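# Set the control box dial to 6, box upright

## Task

Rotate the dial on the control box until it is set to 6, and make sure the control box is still upright when you finish.

## Robot and tools

ROBOT. Two arms work at one table: left_arm carries a five-finger left hand and right_arm a five-finger right hand. In the scene frame the left base sits at (-0.018, +0.360, 0) m and the right base at (-0.012, -0.245, 0) m, both practically unrotated. A two-camera stand is fixed behind the arms.

FRAMES. Scene frame: origin at table-top height midway between the arms, +z up, +x outward over the table, left_arm on the +y side. Arm names do not match image sides. Each arm's printed poses, Hand target and offsets use that arm's own base axes. The table and fixed cameras use the scene frame.

HAND POINT. This is a point fixed to the palm, 0.05 m in front of it and 0.15 m out from the wrist mount. Its +z runs along straight fingers and +y points out of the palm. On the right hand +x runs across the palm away from the thumb; on the left hand +x points toward the thumb. Straight fingertips extend 0.06 to 0.07 m past the point, and the finger centre lines sit 0.06 m behind it (-y). A rigid wrist bracket on the little-finger side can strike objects.

ROW FORMAT (28 numbers, each from -1 to 1, always all 28 even when one arm moves): left dx, dy, dz, rx, ry, rz, then left little, ring, middle, index, thumb_bend, thumb_turn, force_limit, speed; then the same fourteen for the right arm. The six pose numbers are an offset, not a pose. They count from that arm's Hand target as it stood when the action began, along its base axes. 1.0 equals 0.6 m of travel or 180 degrees. rx, ry, rz form a single rotation vector, turning about the Hand target position. Every row in one action counts from that same start, and sending the same offset again moves the arm further. Six zeros re-request the current Hand target. Hand numbers are absolute targets: +1 is open or straight, -1 closed; thumb_turn -1 places the thumb opposite the fingers, +1 beside the palm. force_limit maps -1..+1 to about 0..10 N (0..15 N for the two thumb motors). speed rises from near zero at -1 to full at +0.48 and stays full above that; for a soft grip close at -0.94 or lower. No value means unchanged, so to keep a hand as it is, resend the last eight hand numbers actually sent. If none have been sent yet, use hand_measured plus hand_force_limit and hand_speed.

TOOLS.
- execute_actions(actions, cameras): actions is a list of actions; each action is up to 15 rows, one per 1/30 s step. A short action repeats its final row to fill 15 steps. Images return only for an empty list or when cameras names them ("all", or names).
- move(target, speed, blend, blocking, cameras): target is one 28-number row or a list of up to 15 rows. Every row is an offset from the same starting Hand targets, not from the previous row. speed is top path speed in m/s, 0.002 to 4.3, default 0.25, with turns capped at twice that in rad/s; one value or one per target. blend in m rounds corners of a list (0 stops at each). A move lasts at most 10 s and does not avoid obstacles. blocking=false returns after about 0.5 s while motion continues. The result adds a move: line whose ending is done, off_target, moving, held or fault, plus limits (paced = pose clipped, held = steps withheld).
- wait(seconds 0 to 10, cameras): runs the scene holding last commands.
- stop(cameras): brakes a running move.
- zoom_image(camera, region [x0, y0, x1, y1] in pixels, at most 504 by 504): closer look at the newest image of cam_head_left, cam_head_right, cam_high, cam_low, cam_left_wrist or cam_right_wrist.
- show_instructions(): shows reference pages.
- finished_scene(scene=1): ends the scene for good.

RESULTS. Per arm: end_effector_position (m) and end_effector_quat_wxyz in base frame, Hand target (the last commanded pose after clipping, the base for the next offset), joint positions, velocities and torques, and per hand hand_measured, hand_stopped_by (moving, target, force, stalled, fault) and hand_load_n (positive when pushed open), all in motor order. Action calls also list hand positions at some steps. Images: head cameras and cam_high, cam_low 672x504; wrist cameras 616x616 fisheye.

BEHAVIOUR. Orientation commands are clipped to 40 degrees from the current one each step. Hands often rest 1 to 3 cm (sometimes 5) short of or below the command without any contact; send the missing distance as a new offset. A blocked arm keeps pressing until commanded back past its hand point. Keep paths away from an arm's own base. A motor that hits 100 C drops its arm for 30 to 60 s; MOTOR HOT warns at 85 C, so avoid long stretched holds or pushing at unreachable poses.

AVOID. The two arms touching or squeezing each other can end the scene. Do not knock the control box over or off the table, strike it or the table hard, or push hard on the dial with fingers. Go slowly near contact, since faster moves and targets set deeper past contact press harder. Finish only when the dial reads 6 and the box stands by itself.

Each tool is called after "Request:" as a command line: name --argument value for each argument, lists and objects as JSON in quotes; but a table of rows of numbers goes row by row, as --pt "numbers of a row", without its own name.

Reference images:

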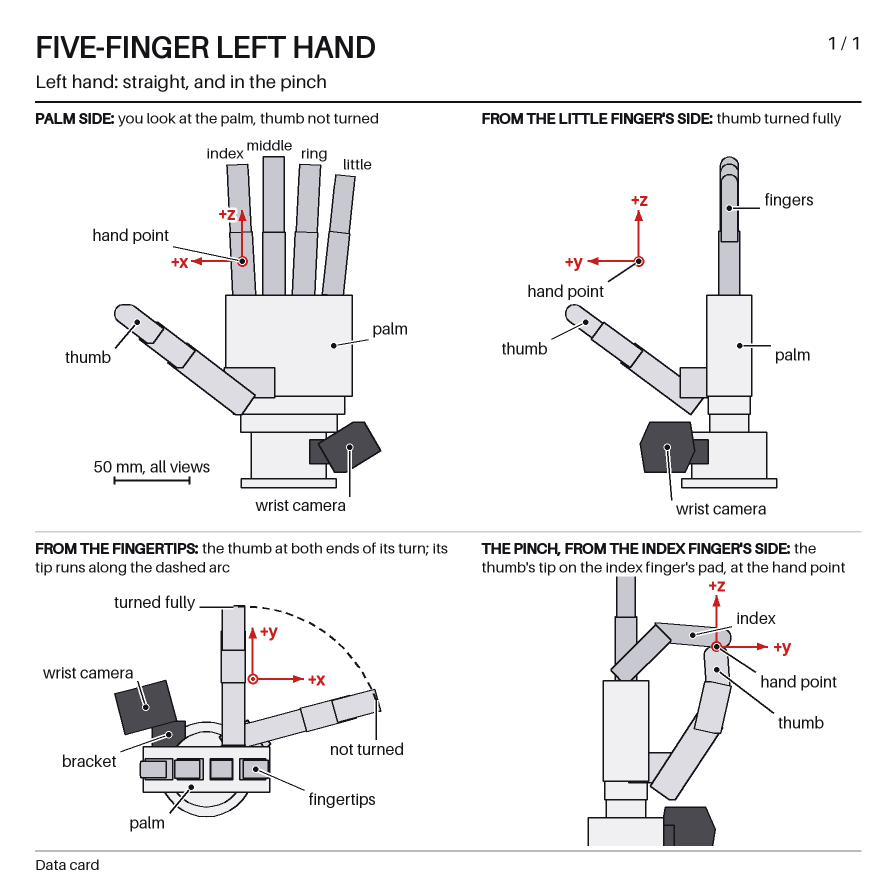

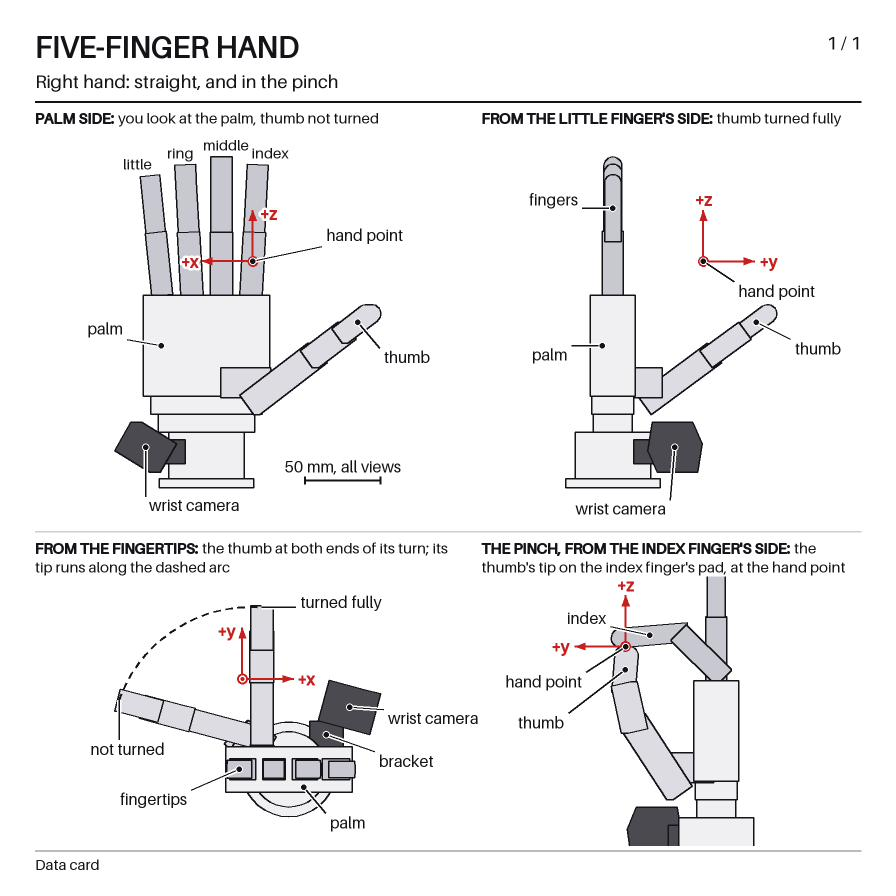

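## Session

Request:
execute_actions --actions '[]'

Scene clock: 0.00 s.
left_arm: end_effector_position=(+0.1276, +0.1790, +0.1840) hand_measured=(+1.000, +1.000, +1.000, +1.000, +1.000, +1.000) hand_load_n=(+0.0, +0.0, +0.0, +0.0, +0.0, -0.5) hand_stopped_by=(target, target, target, target, target, target) hand_force_limit=0.00 hand_speed=-0.80 end_effector_quat_wxyz=(+0.025, +0.971, -0.210, -0.110) | right_arm: end_effector_position=(+0.2234, +0.4196, +0.3104) hand_measured=(+1.000, +1.000, +1.000, +1.000, +1.000, +1.000) hand_load_n=(+0.0, +0.0, +0.0, +0.0, +0.0, +0.0) hand_stopped_by=(target, target, target, target, target, target) hand_force_limit=0.00 hand_speed=-0.80 end_effector_quat_wxyz=(-0.356, +0.890, -0.220, +0.182)
Joint positions: left_arm=[0.975 1.153 1.003 -1.55 -0.185 -0.181] | right_arm=[1.099 1.185 1.276 -0.853 0.177 -0.063]
Joint velocities: within noise
Joint torques (N m): no reading
Heat: left arm: hottest waist 38 °C; right arm: hottest shoulder 39 °C.
Hand target: left_arm +0.1324, +0.1861, +0.1926; +0.011, +0.972, -0.209, -0.104 | right_arm +0.2263, +0.4253, +0.3277; -0.372, +0.882, -0.220, +0.186

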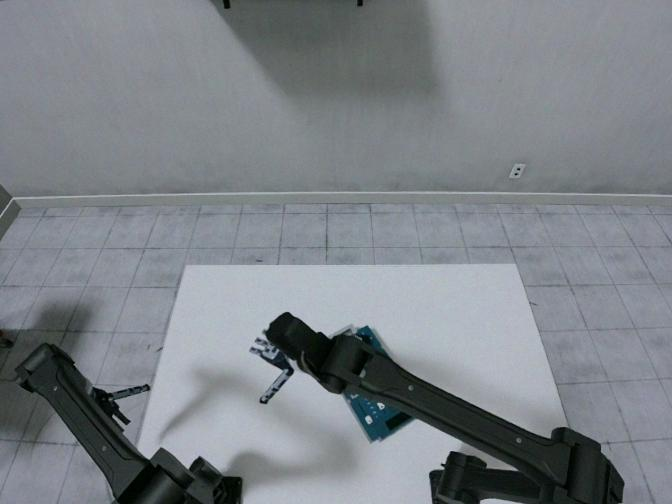

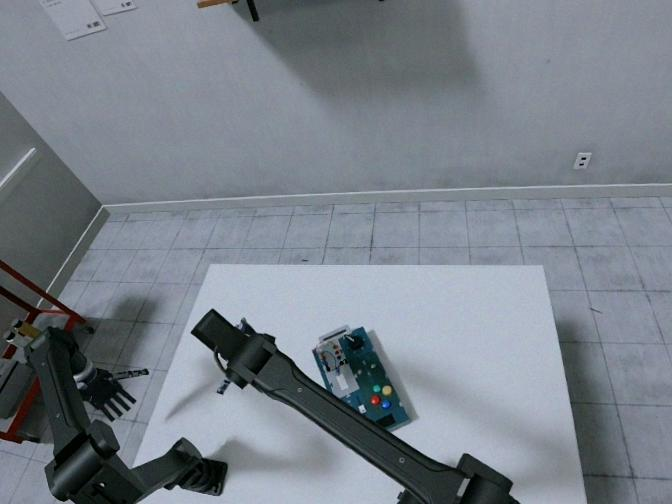

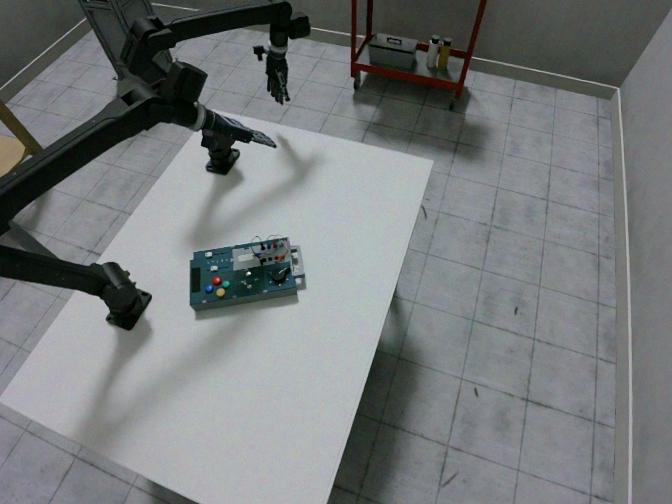

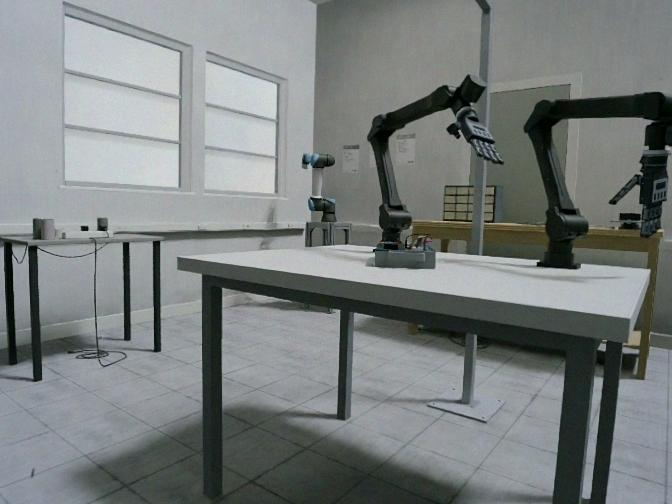

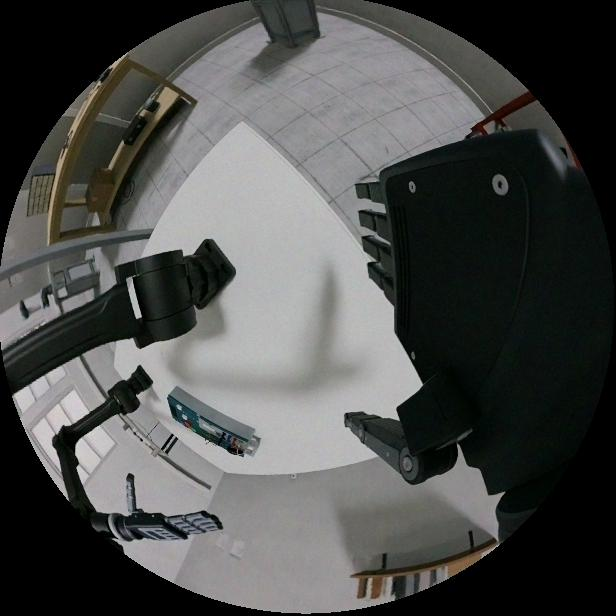

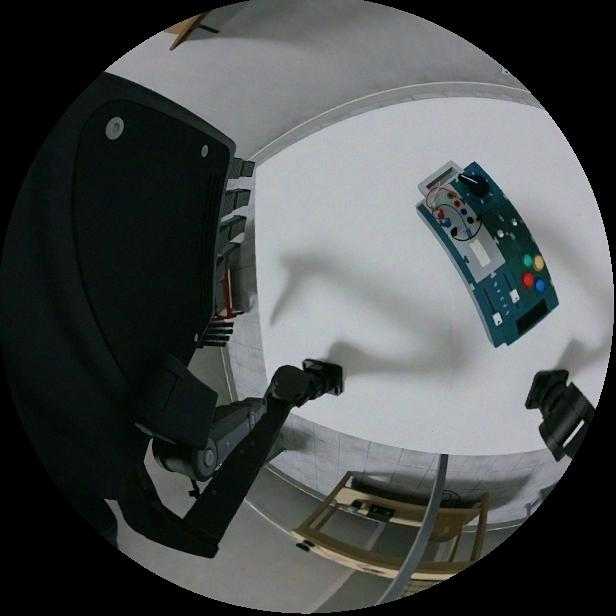

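Request:
zoom_image --camera "cam_high" --region '[180, 220, 320, 320]'

Request:
zoom_image --camera "cam_head_right" --region '[300, 310, 430, 440]'

Request:
zoom_image --camera "cam_right_wrist" --region '[400, 150, 570, 350]'

Scaled by 3.600 from the camera's 672x504 image, which has a finer 960x720 frame.

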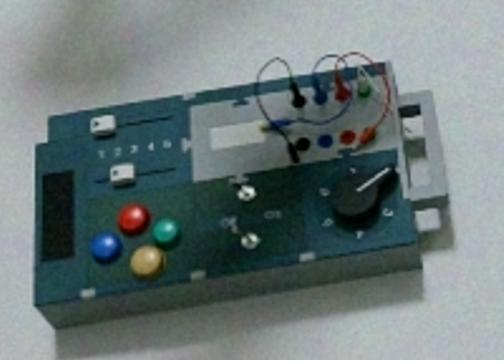

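Scaled by 3.877 from the camera's 672x504 image, which has a finer 960x720 frame.

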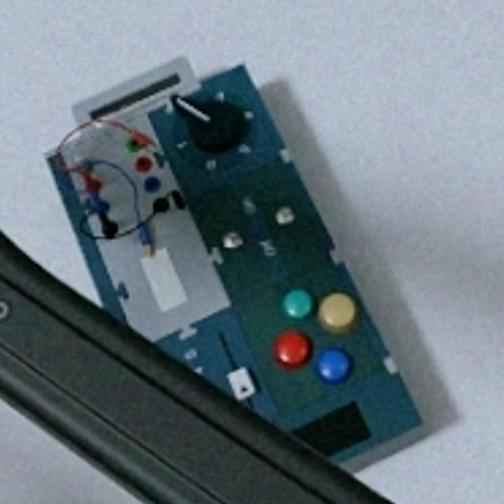

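Scaled by 2.520 from the camera's 616x616 image, which has a finer 880x880 frame.

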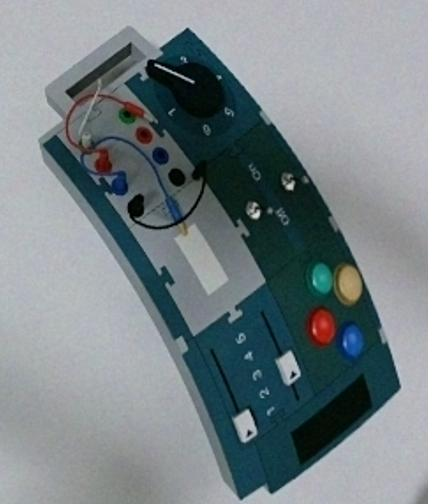

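Request:
move --target '[0,0,0,0,0,0,1,1,1,1,1,1,0,-0.8, 0.2228,-0.2422,-0.1495,-0.1505,0.2325,-0.1721,1,1,1,1,1,1,0,-0.8]' --speed 0.2 --cameras '["all"]'

Scene clock: 8.30 s.
left_arm: end_effector_position=(+0.1276, +0.1790, +0.1840) hand_measured=(+1.000, +1.000, +1.000, +1.000, +1.000, +1.000) hand_load_n=(+0.0, +0.0, +0.0, +0.5, +0.0, +0.0) hand_stopped_by=(target, target, target, target, target, target) hand_force_limit=0.00 hand_speed=-0.80 end_effector_quat_wxyz=(+0.025, +0.971, -0.210, -0.110) | right_arm: end_effector_position=(+0.3470, +0.2718, +0.2212) hand_measured=(+1.000, +1.000, +1.000, +1.000, +1.000, +1.000) hand_load_n=(+0.0, +0.0, +0.0, +0.0, +0.0, +0.0) hand_stopped_by=(target, target, target, target, target, target) hand_force_limit=0.00 hand_speed=-0.80 end_effector_quat_wxyz=(+0.018, +0.866, -0.500, -0.009)
Joint positions: left_arm=[0.975 1.153 1.003 -1.55 -0.185 -0.181] | right_arm=[0.587 1.669 1.633 -1.575 0 0.063]
Joint torques (N m): left_arm=[0.03 -6.12 9.95 -0.21 -0.2 0.06] | right_arm=[0.97 -14.33 13.31 0.08 -0.1 0.24]
Heat: left arm: hottest waist 38 °C; right arm: hottest shoulder 39 °C.
Hand target: left_arm +0.1324, +0.1861, +0.1926; +0.011, +0.972, -0.209, -0.104 | right_arm +0.3599, +0.2799, +0.2380; +0.000, +0.861, -0.508, +0.000
Off the commanded pose: left_arm 0.012 m, 2 deg | right_arm 0.023 m, 3 deg.
move: off_target (left_arm, right_arm)
camera_calibration:
cam_right_wrist: T_world_to_cam=[[-0.686658, -0.723973, 0.0660601, 0.420005], [-0.574226, 0.595859, 0.561442, -0.0947126], [-0.445831, 0.347585, -0.824875, 0.355604], [0, 0, 0, 1]] pos_world=[0.392552, 0.236905, 0.318759]

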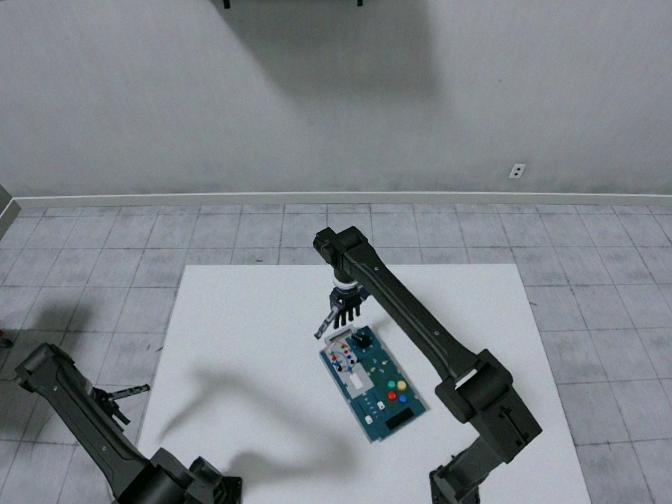

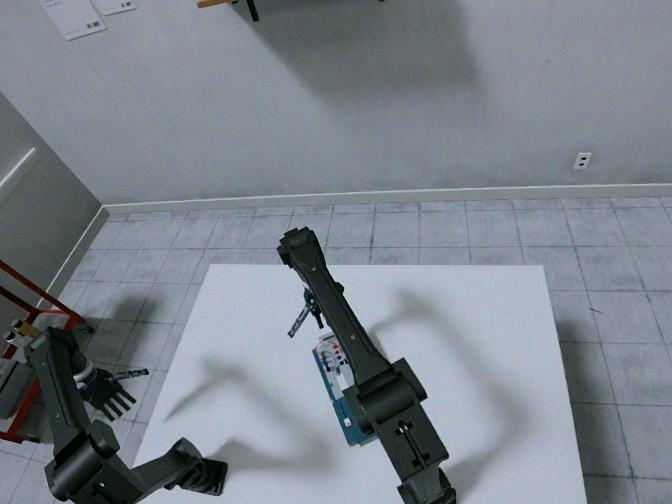

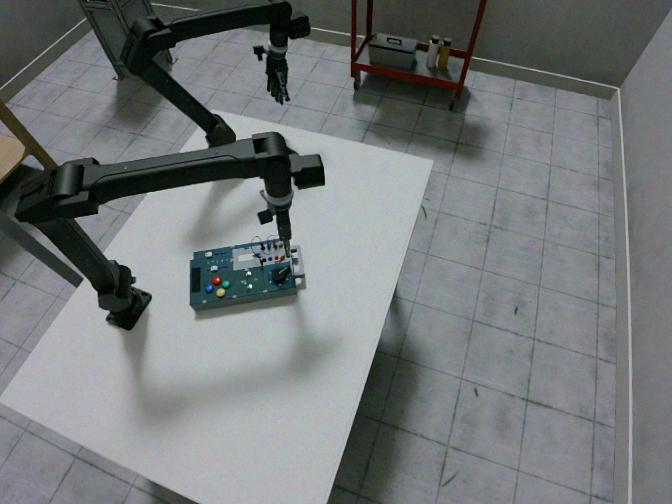

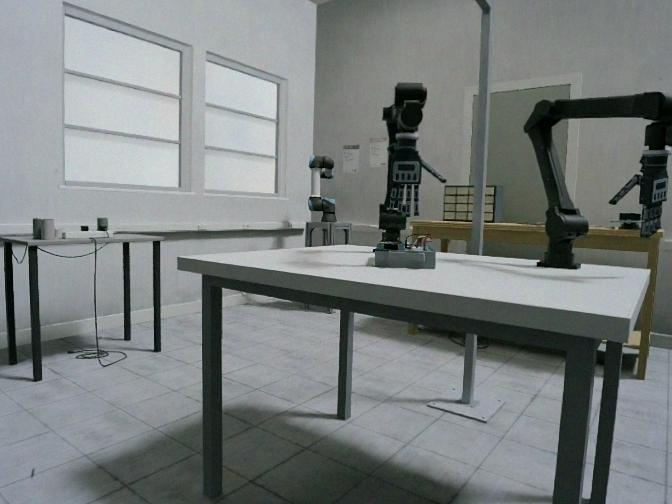

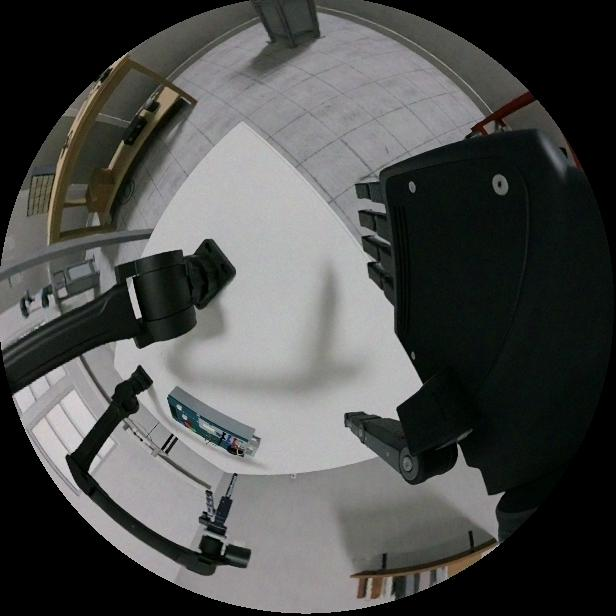

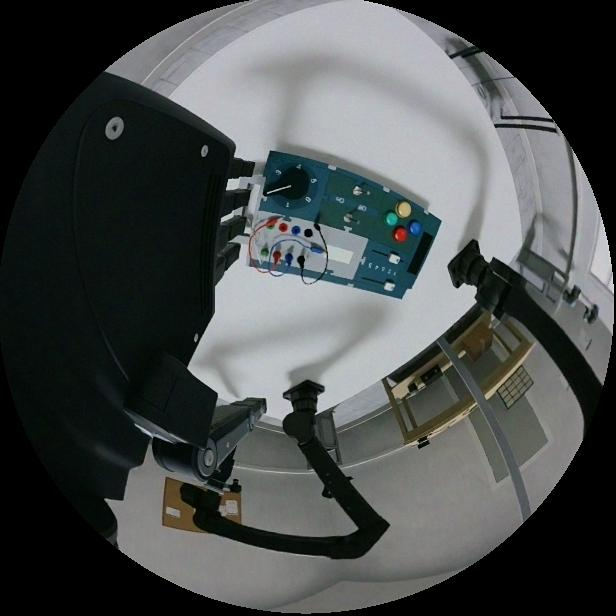

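Request:
zoom_image --camera "cam_right_wrist" --region '[235, 140, 335, 240]'

Request:
zoom_image --camera "cam_right_wrist" --region '[200, 120, 460, 320]'

Request:
zoom_image --camera "cam_low" --region '[360, 200, 450, 280]'

Request:
zoom_image --camera "cam_high" --region '[230, 220, 330, 310]'

Request:
zoom_image --camera "cam_head_left" --region '[310, 290, 440, 450]'

Scaled by 5.040 from the camera's 616x616 image, which has a finer 880x880 frame.

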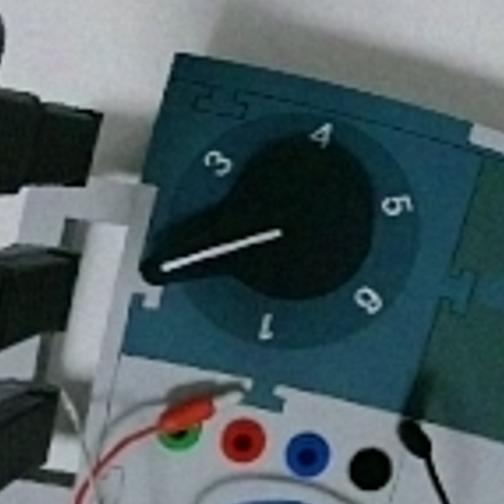

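Scaled by 1.938 from the camera's 616x616 image, which has a finer 880x880 frame.

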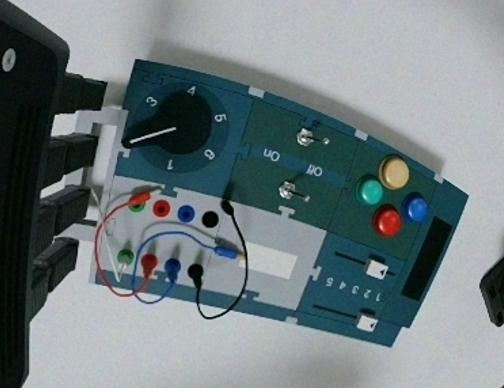

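Scaled by 5.600 from the camera's 672x504 image, which has a finer 960x720 frame.

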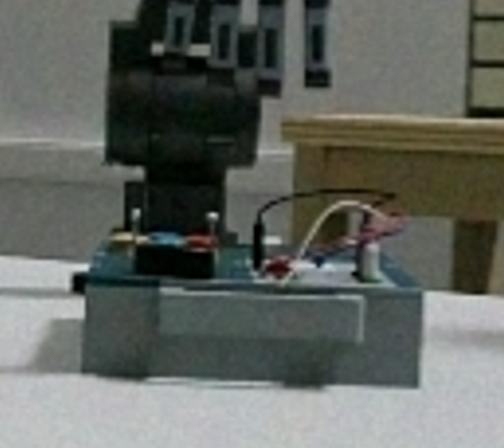

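Scaled by 5.040 from the camera's 672x504 image, which has a finer 960x720 frame.

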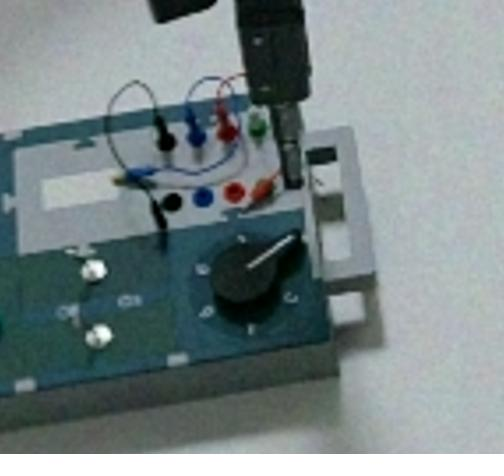

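Scaled by 3.150 from the camera's 672x504 image, which has a finer 960x720 frame.

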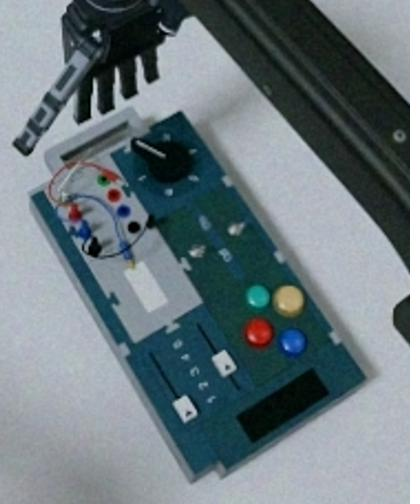

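Request:
move --target '[0,0,0,0,0,0,1,1,1,1,1,1,0,-0.8, -0.0215,-0.0503,-0.0683,0.007,-0.0108,-0.0778,-1,-1,-1,1,1,1,0,0]' --speed 0.15 --cameras '["all"]'

Scene clock: 13.07 s.
left_arm: end_effector_position=(+0.1276, +0.1790, +0.1840) hand_measured=(+1.000, +1.000, +1.000, +1.000, +1.000, +1.000) hand_load_n=(+0.0, +0.5, +0.0, +0.0, +0.0, +0.0) hand_stopped_by=(target, target, target, target, target, target) hand_force_limit=0.00 hand_speed=-0.80 end_effector_quat_wxyz=(+0.025, +0.971, -0.210, -0.110) | right_arm: end_effector_position=(+0.3450, +0.2509, +0.1943) hand_measured=(-1.000, -1.000, -1.000, +1.000, +1.000, +1.000) hand_load_n=(+0.0, +0.0, +0.0, +0.0, +0.0, +0.0) hand_stopped_by=(target, target, target, target, target, target) hand_force_limit=0.00 hand_speed=0.00 end_effector_quat_wxyz=(-0.009, +0.799, -0.601, +0.004)
Joint positions: left_arm=[0.975 1.153 1.003 -1.55 -0.185 -0.181] | right_arm=[0.526 1.574 1.454 -1.432 0 0.244]
Joint torques (N m): left_arm=[0.32 -5.95 10 -0.09 -0.17 0.1] | right_arm=[0.73 -14.51 7.9 1.06 0 0.22]
Heat: left arm: hottest waist 38 °C; right arm: hottest shoulder 39 °C.
Hand target: left_arm +0.1324, +0.1861, +0.1926; +0.011, +0.972, -0.209, -0.104 | right_arm +0.3472, +0.2497, +0.1969; -0.018, +0.793, -0.609, +0.009
Off the commanded pose: left_arm 0.012 m, 2 deg | right_arm 0.004 m, 2 deg.
move: off_target (left_arm)
camera_calibration:
cam_right_wrist: T_world_to_cam=[[-0.841886, -0.539607, 0.00721883, 0.423974], [-0.445733, 0.702842, 0.554378, -0.138185], [-0.30422, 0.463506, -0.832233, 0.263328], [0, 0, 0, 1]] pos_world=[0.375454, 0.203847, 0.292696]

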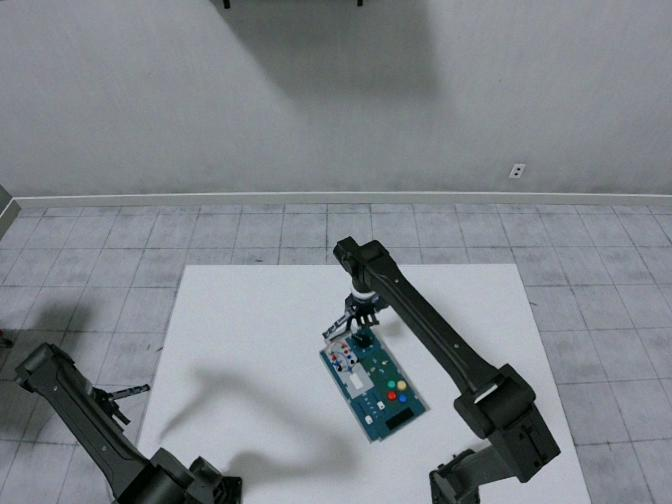

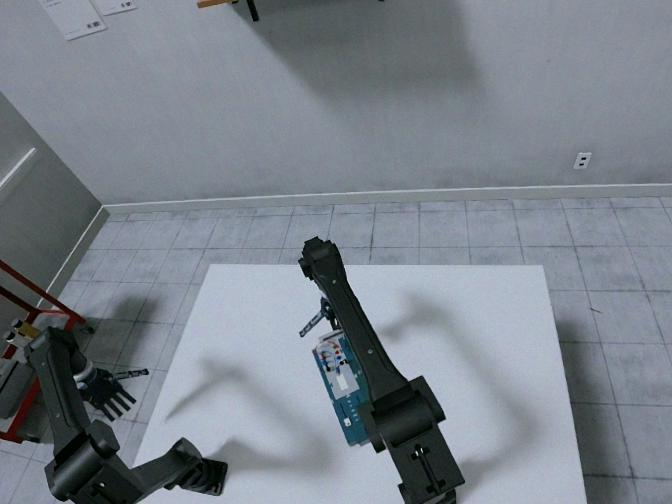

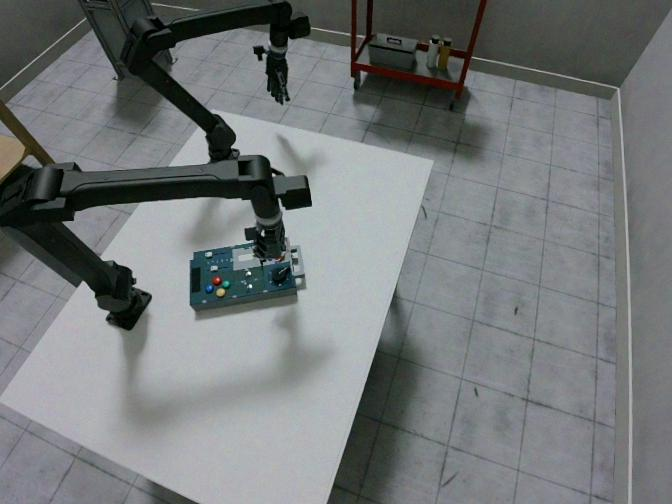

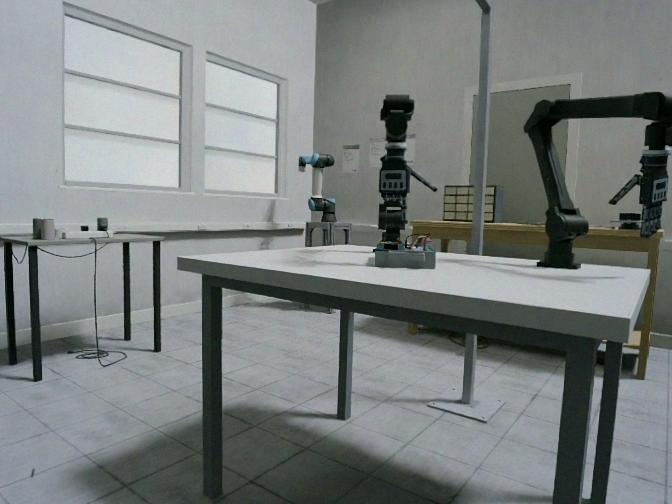

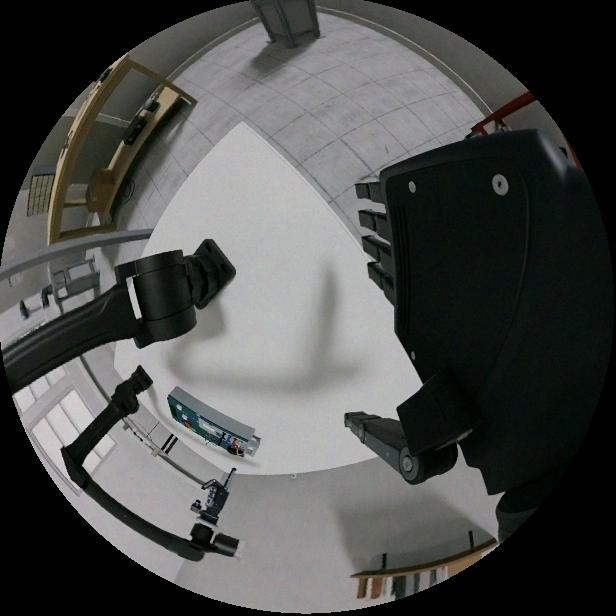

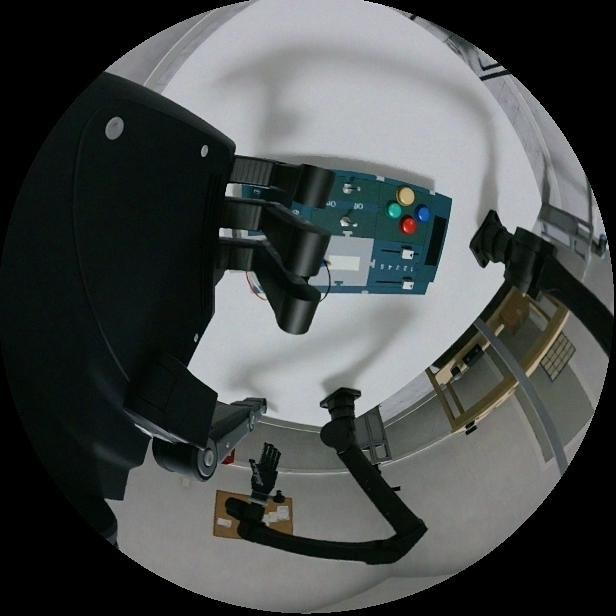

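Request:
zoom_image --camera "cam_high" --region '[220, 210, 330, 310]'

Request:
zoom_image --camera "cam_head_left" --region '[310, 270, 430, 400]'

Request:
zoom_image --camera "cam_low" --region '[350, 150, 450, 280]'

Request:
zoom_image --camera "cam_right_wrist" --region '[200, 130, 360, 320]'

Scaled by 4.582 from the camera's 672x504 image, which has a finer 960x720 frame.

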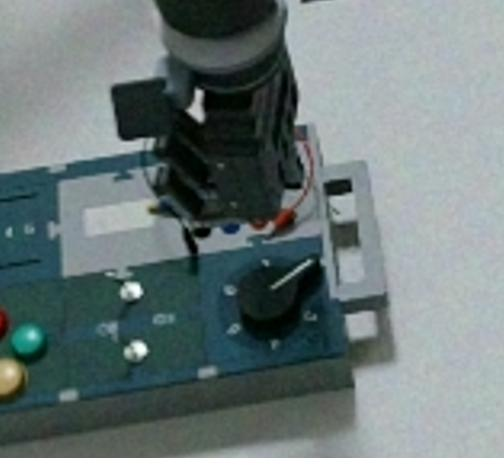

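Scaled by 3.877 from the camera's 672x504 image, which has a finer 960x720 frame.

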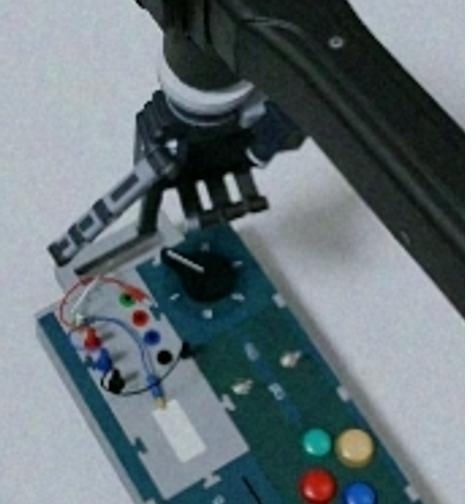

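Scaled by 3.877 from the camera's 672x504 image, which has a finer 960x720 frame.

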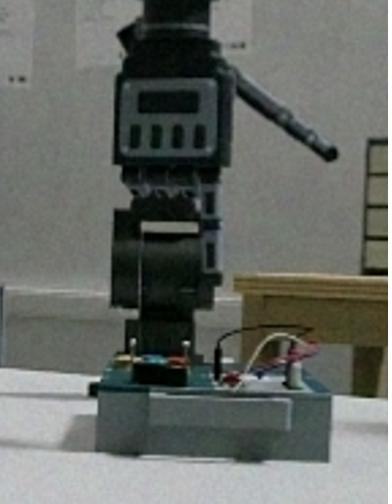

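Scaled by 2.653 from the camera's 616x616 image, which has a finer 880x880 frame.

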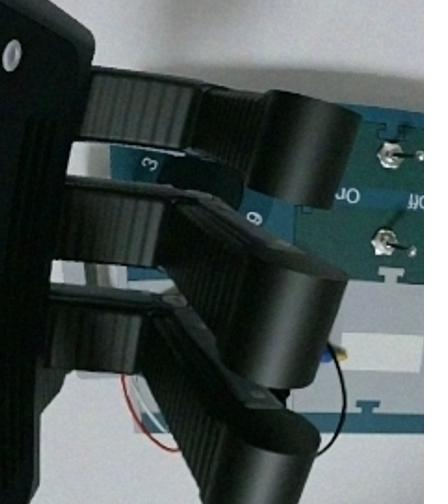

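Request:
zoom_image --camera "cam_low" --region '[370, 200, 440, 270]'

Request:
zoom_image --camera "cam_head_left" --region '[330, 300, 390, 360]'

Scaled by 7.200 from the camera's 672x504 image, which has a finer 960x720 frame.

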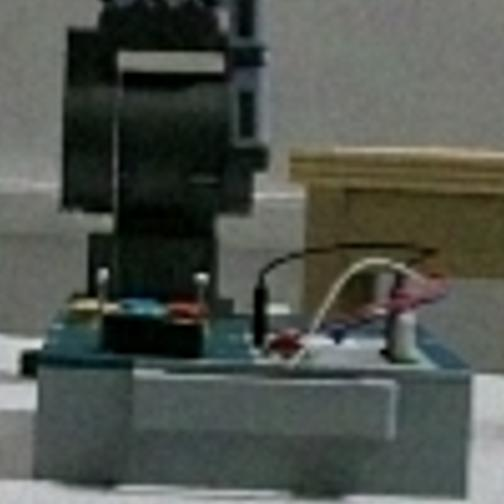

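Scaled by 8.400 from the camera's 672x504 image, which has a finer 960x720 frame.

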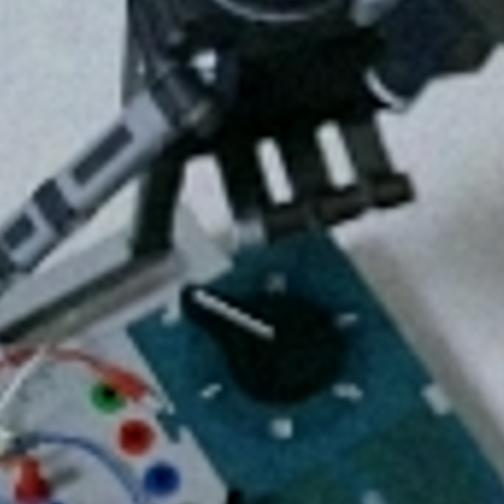

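Request:
move --target '[0,0,0,0,0,0,1,1,1,1,1,1,0,-0.8, -0.0207,-0.0177,-0.065,-0.003,0.0045,0,-1,-1,-1,1,1,1,0,0]' --speed 0.12 --cameras '["cam_high","cam_head_left","cam_low","cam_right_wrist"]'

Scene clock: 16.53 s.
left_arm: end_effector_position=(+0.1276, +0.1790, +0.1840) hand_measured=(+1.000, +1.000, +1.000, +1.000, +1.000, +1.000) hand_load_n=(+0.0, +0.0, +0.0, +0.0, +0.0, +0.0) hand_stopped_by=(target, target, target, target, target, target) hand_force_limit=0.00 hand_speed=-0.80 end_effector_quat_wxyz=(+0.025, +0.971, -0.210, -0.110) | right_arm: end_effector_position=(+0.3317, +0.2410, +0.1555) hand_measured=(-1.000, -1.000, -1.000, +1.000, +1.000, +1.000) hand_load_n=(+0.0, +0.0, +0.0, +0.0, +0.0, +0.0) hand_stopped_by=(target, target, target, target, target, target) hand_force_limit=0.00 hand_speed=0.00 end_effector_quat_wxyz=(-0.001, +0.798, -0.602, +0.001)
Joint positions: left_arm=[0.975 1.153 1.003 -1.55 -0.185 -0.181] | right_arm=[0.521 1.561 1.334 -1.341 0.001 0.244]
Joint torques (N m): left_arm=[0.21 -6.01 9.94 -0.1 -0.19 0.08] | right_arm=[0.62 -14.15 7.76 1.02 0 0.17]
Heat: left arm: hottest waist 37 °C; right arm: hottest shoulder 39 °C.
Hand target: left_arm +0.1324, +0.1861, +0.1926; +0.011, +0.972, -0.209, -0.104 | right_arm +0.3347, +0.2391, +0.1580; -0.010, +0.793, -0.609, +0.006
Off the commanded pose: left_arm 0.012 m, 2 deg | right_arm 0.004 m, 2 deg.
move: off_target (left_arm)
camera_calibration:
cam_right_wrist: T_world_to_cam=[[-0.844137, -0.535569, 0.0244709, 0.404908], [-0.434515, 0.710172, 0.553942, -0.121012], [-0.314053, 0.45697, -0.832195, 0.236432], [0, 0, 0, 1]] pos_world=[0.363468, 0.194753, 0.253883]
Images, in order (width x height): cam_head_left 672x504, cam_high 672x504, cam_low 672x504, cam_right_wrist 616x616.

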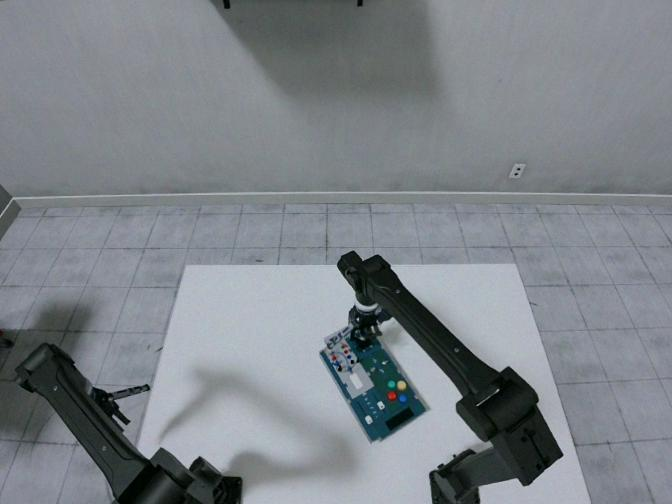

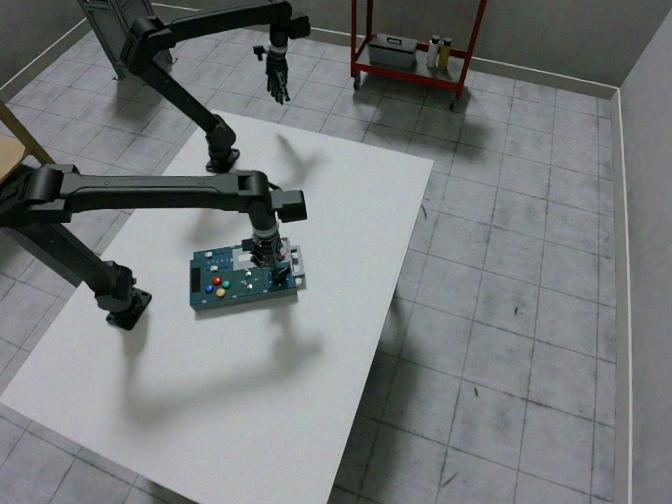

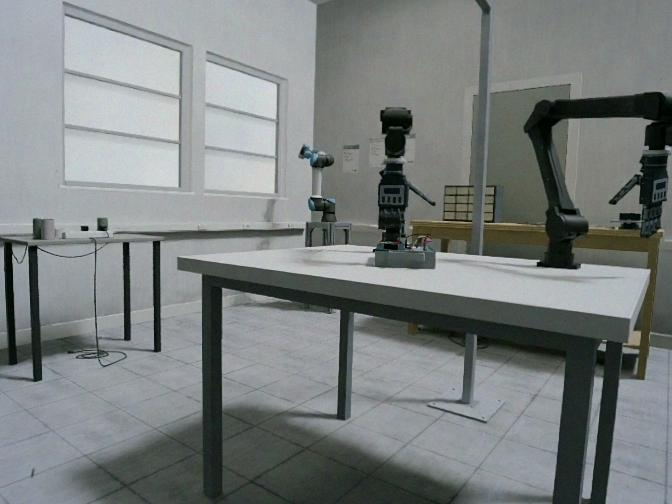

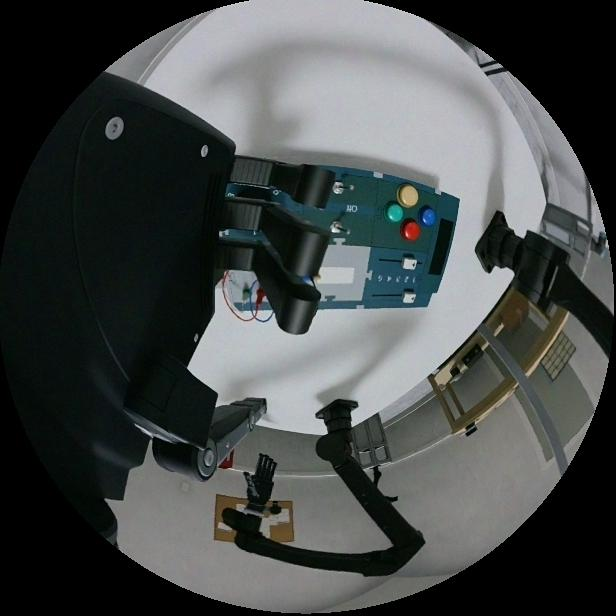

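Request:
zoom_image --camera "cam_high" --region '[240, 220, 320, 300]'

Request:
zoom_image --camera "cam_head_left" --region '[330, 300, 390, 360]'

Request:
zoom_image --camera "cam_low" --region '[370, 200, 440, 270]'

Scaled by 6.300 from the camera's 672x504 image, which has a finer 960x720 frame.

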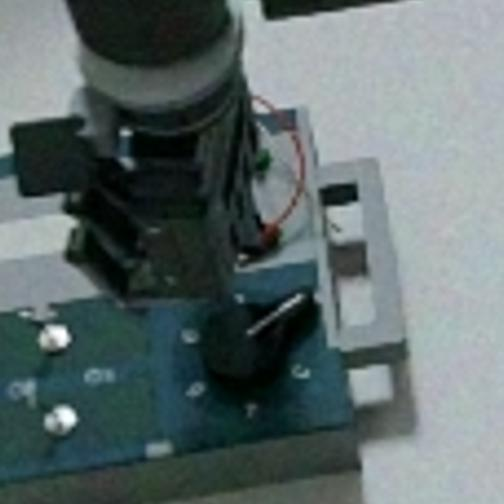

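Scaled by 8.400 from the camera's 672x504 image, which has a finer 960x720 frame.

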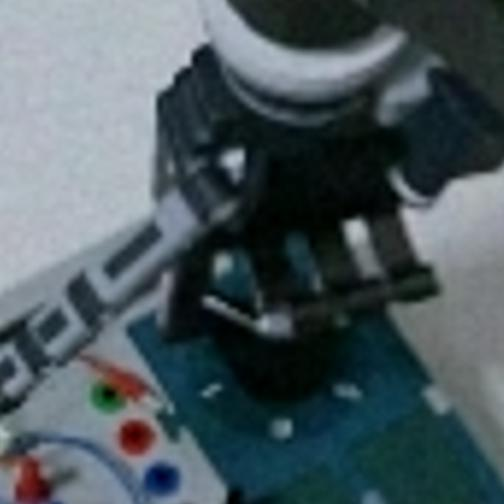

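Scaled by 7.200 from the camera's 672x504 image, which has a finer 960x720 frame.

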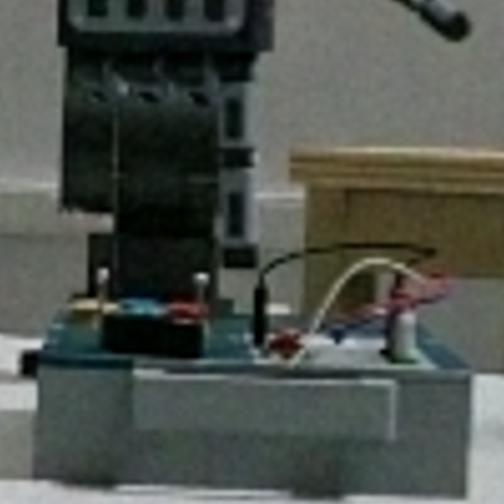

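Request:
move --target '[0,0,0,0,0,0,1,1,1,1,1,1,0,-0.8, 0,0.0033,-0.0467,0,0,0,-1,-1,-1,1,1,1,0,0]' --speed 0.08 --cameras '["cam_high","cam_head_left","cam_low"]'

Request:
zoom_image --camera "cam_high" --region '[240, 220, 320, 300]'

Request:
zoom_image --camera "cam_head_left" --region '[330, 300, 390, 360]'

Request:
zoom_image --camera "cam_low" --region '[370, 200, 440, 270]'

Scene clock: 18.20 s.
left_arm: end_effector_position=(+0.1276, +0.1790, +0.1840) hand_measured=(+1.000, +1.000, +1.000, +1.000, +1.000, +1.000) hand_load_n=(+0.0, +0.0, +0.0, +0.0, +0.0, +0.0) hand_stopped_by=(target, target, target, target, target, target) hand_force_limit=0.00 hand_speed=-0.80 end_effector_quat_wxyz=(+0.025, +0.971, -0.210, -0.110) | right_arm: end_effector_position=(+0.3324, +0.2414, +0.1356) hand_measured=(-1.000, -1.000, -1.000, +1.000, +1.000, +1.000) hand_load_n=(+0.0, +0.0, +0.0, +0.0, +0.0, +0.0) hand_stopped_by=(target, target, target, target, target, target) hand_force_limit=0.00 hand_speed=0.00 end_effector_quat_wxyz=(-0.010, +0.798, -0.602, +0.005)
Joint positions: left_arm=[0.975 1.153 1.003 -1.55 -0.185 -0.181] | right_arm=[0.521 1.561 1.282 -1.269 0.001 0.244]
Joint torques (N m): left_arm=[0.09 -5.6 10 -0.12 -0.21 0.1] | right_arm=[0.91 -12.16 7.62 1.11 0 0.21]
Heat: left arm: hottest waist 37 °C; right arm: hottest shoulder 39 °C.
Hand target: left_arm +0.1324, +0.1861, +0.1926; +0.011, +0.972, -0.209, -0.104 | right_arm +0.3346, +0.2411, +0.1299; -0.010, +0.793, -0.609, +0.006
Off the commanded pose: left_arm 0.012 m, 2 deg | right_arm 0.006 m, 1 deg.
move: off_target (left_arm)
Images, in order (width x height): cam_head_left 672x504, cam_high 672x504, cam_low 672x504.

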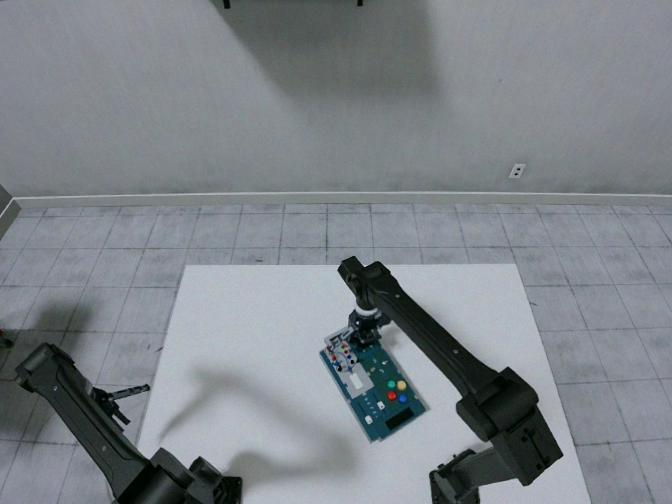

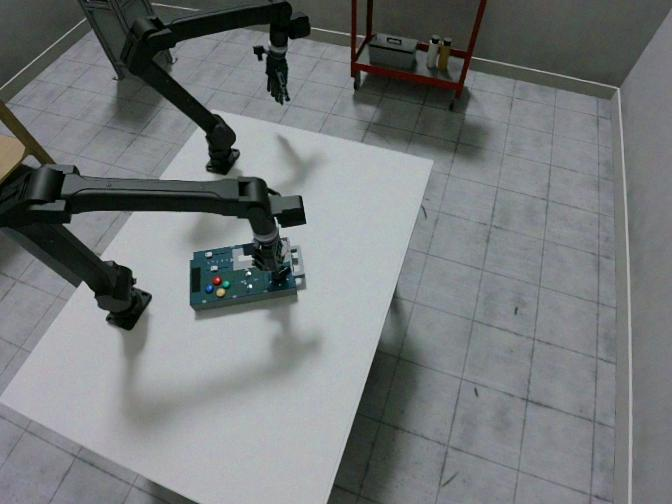

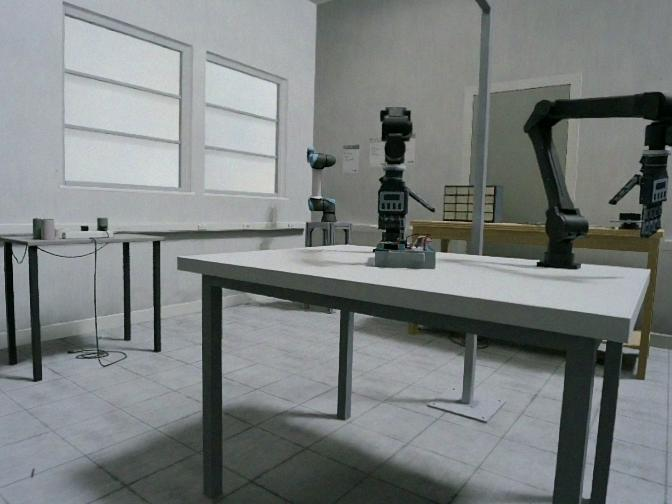

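Scaled by 6.300 from the camera's 672x504 image, which has a finer 960x720 frame.

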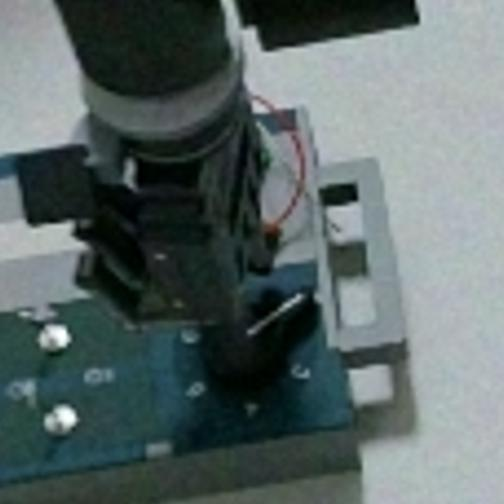

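Scaled by 8.400 from the camera's 672x504 image, which has a finer 960x720 frame.

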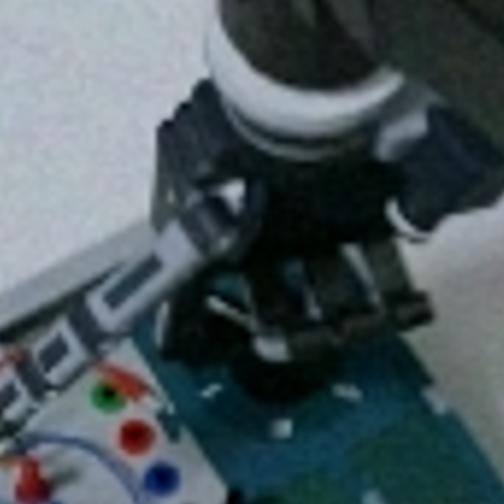

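Scaled by 7.200 from the camera's 672x504 image, which has a finer 960x720 frame.

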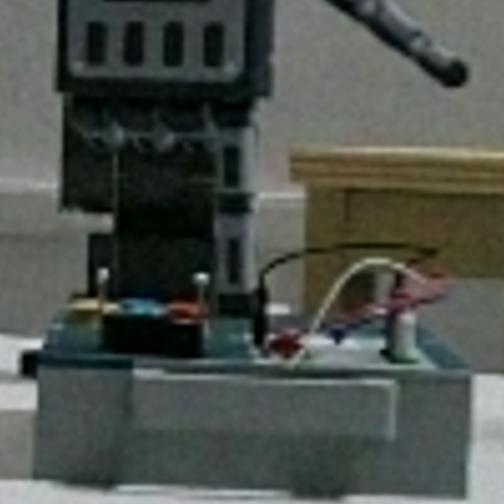

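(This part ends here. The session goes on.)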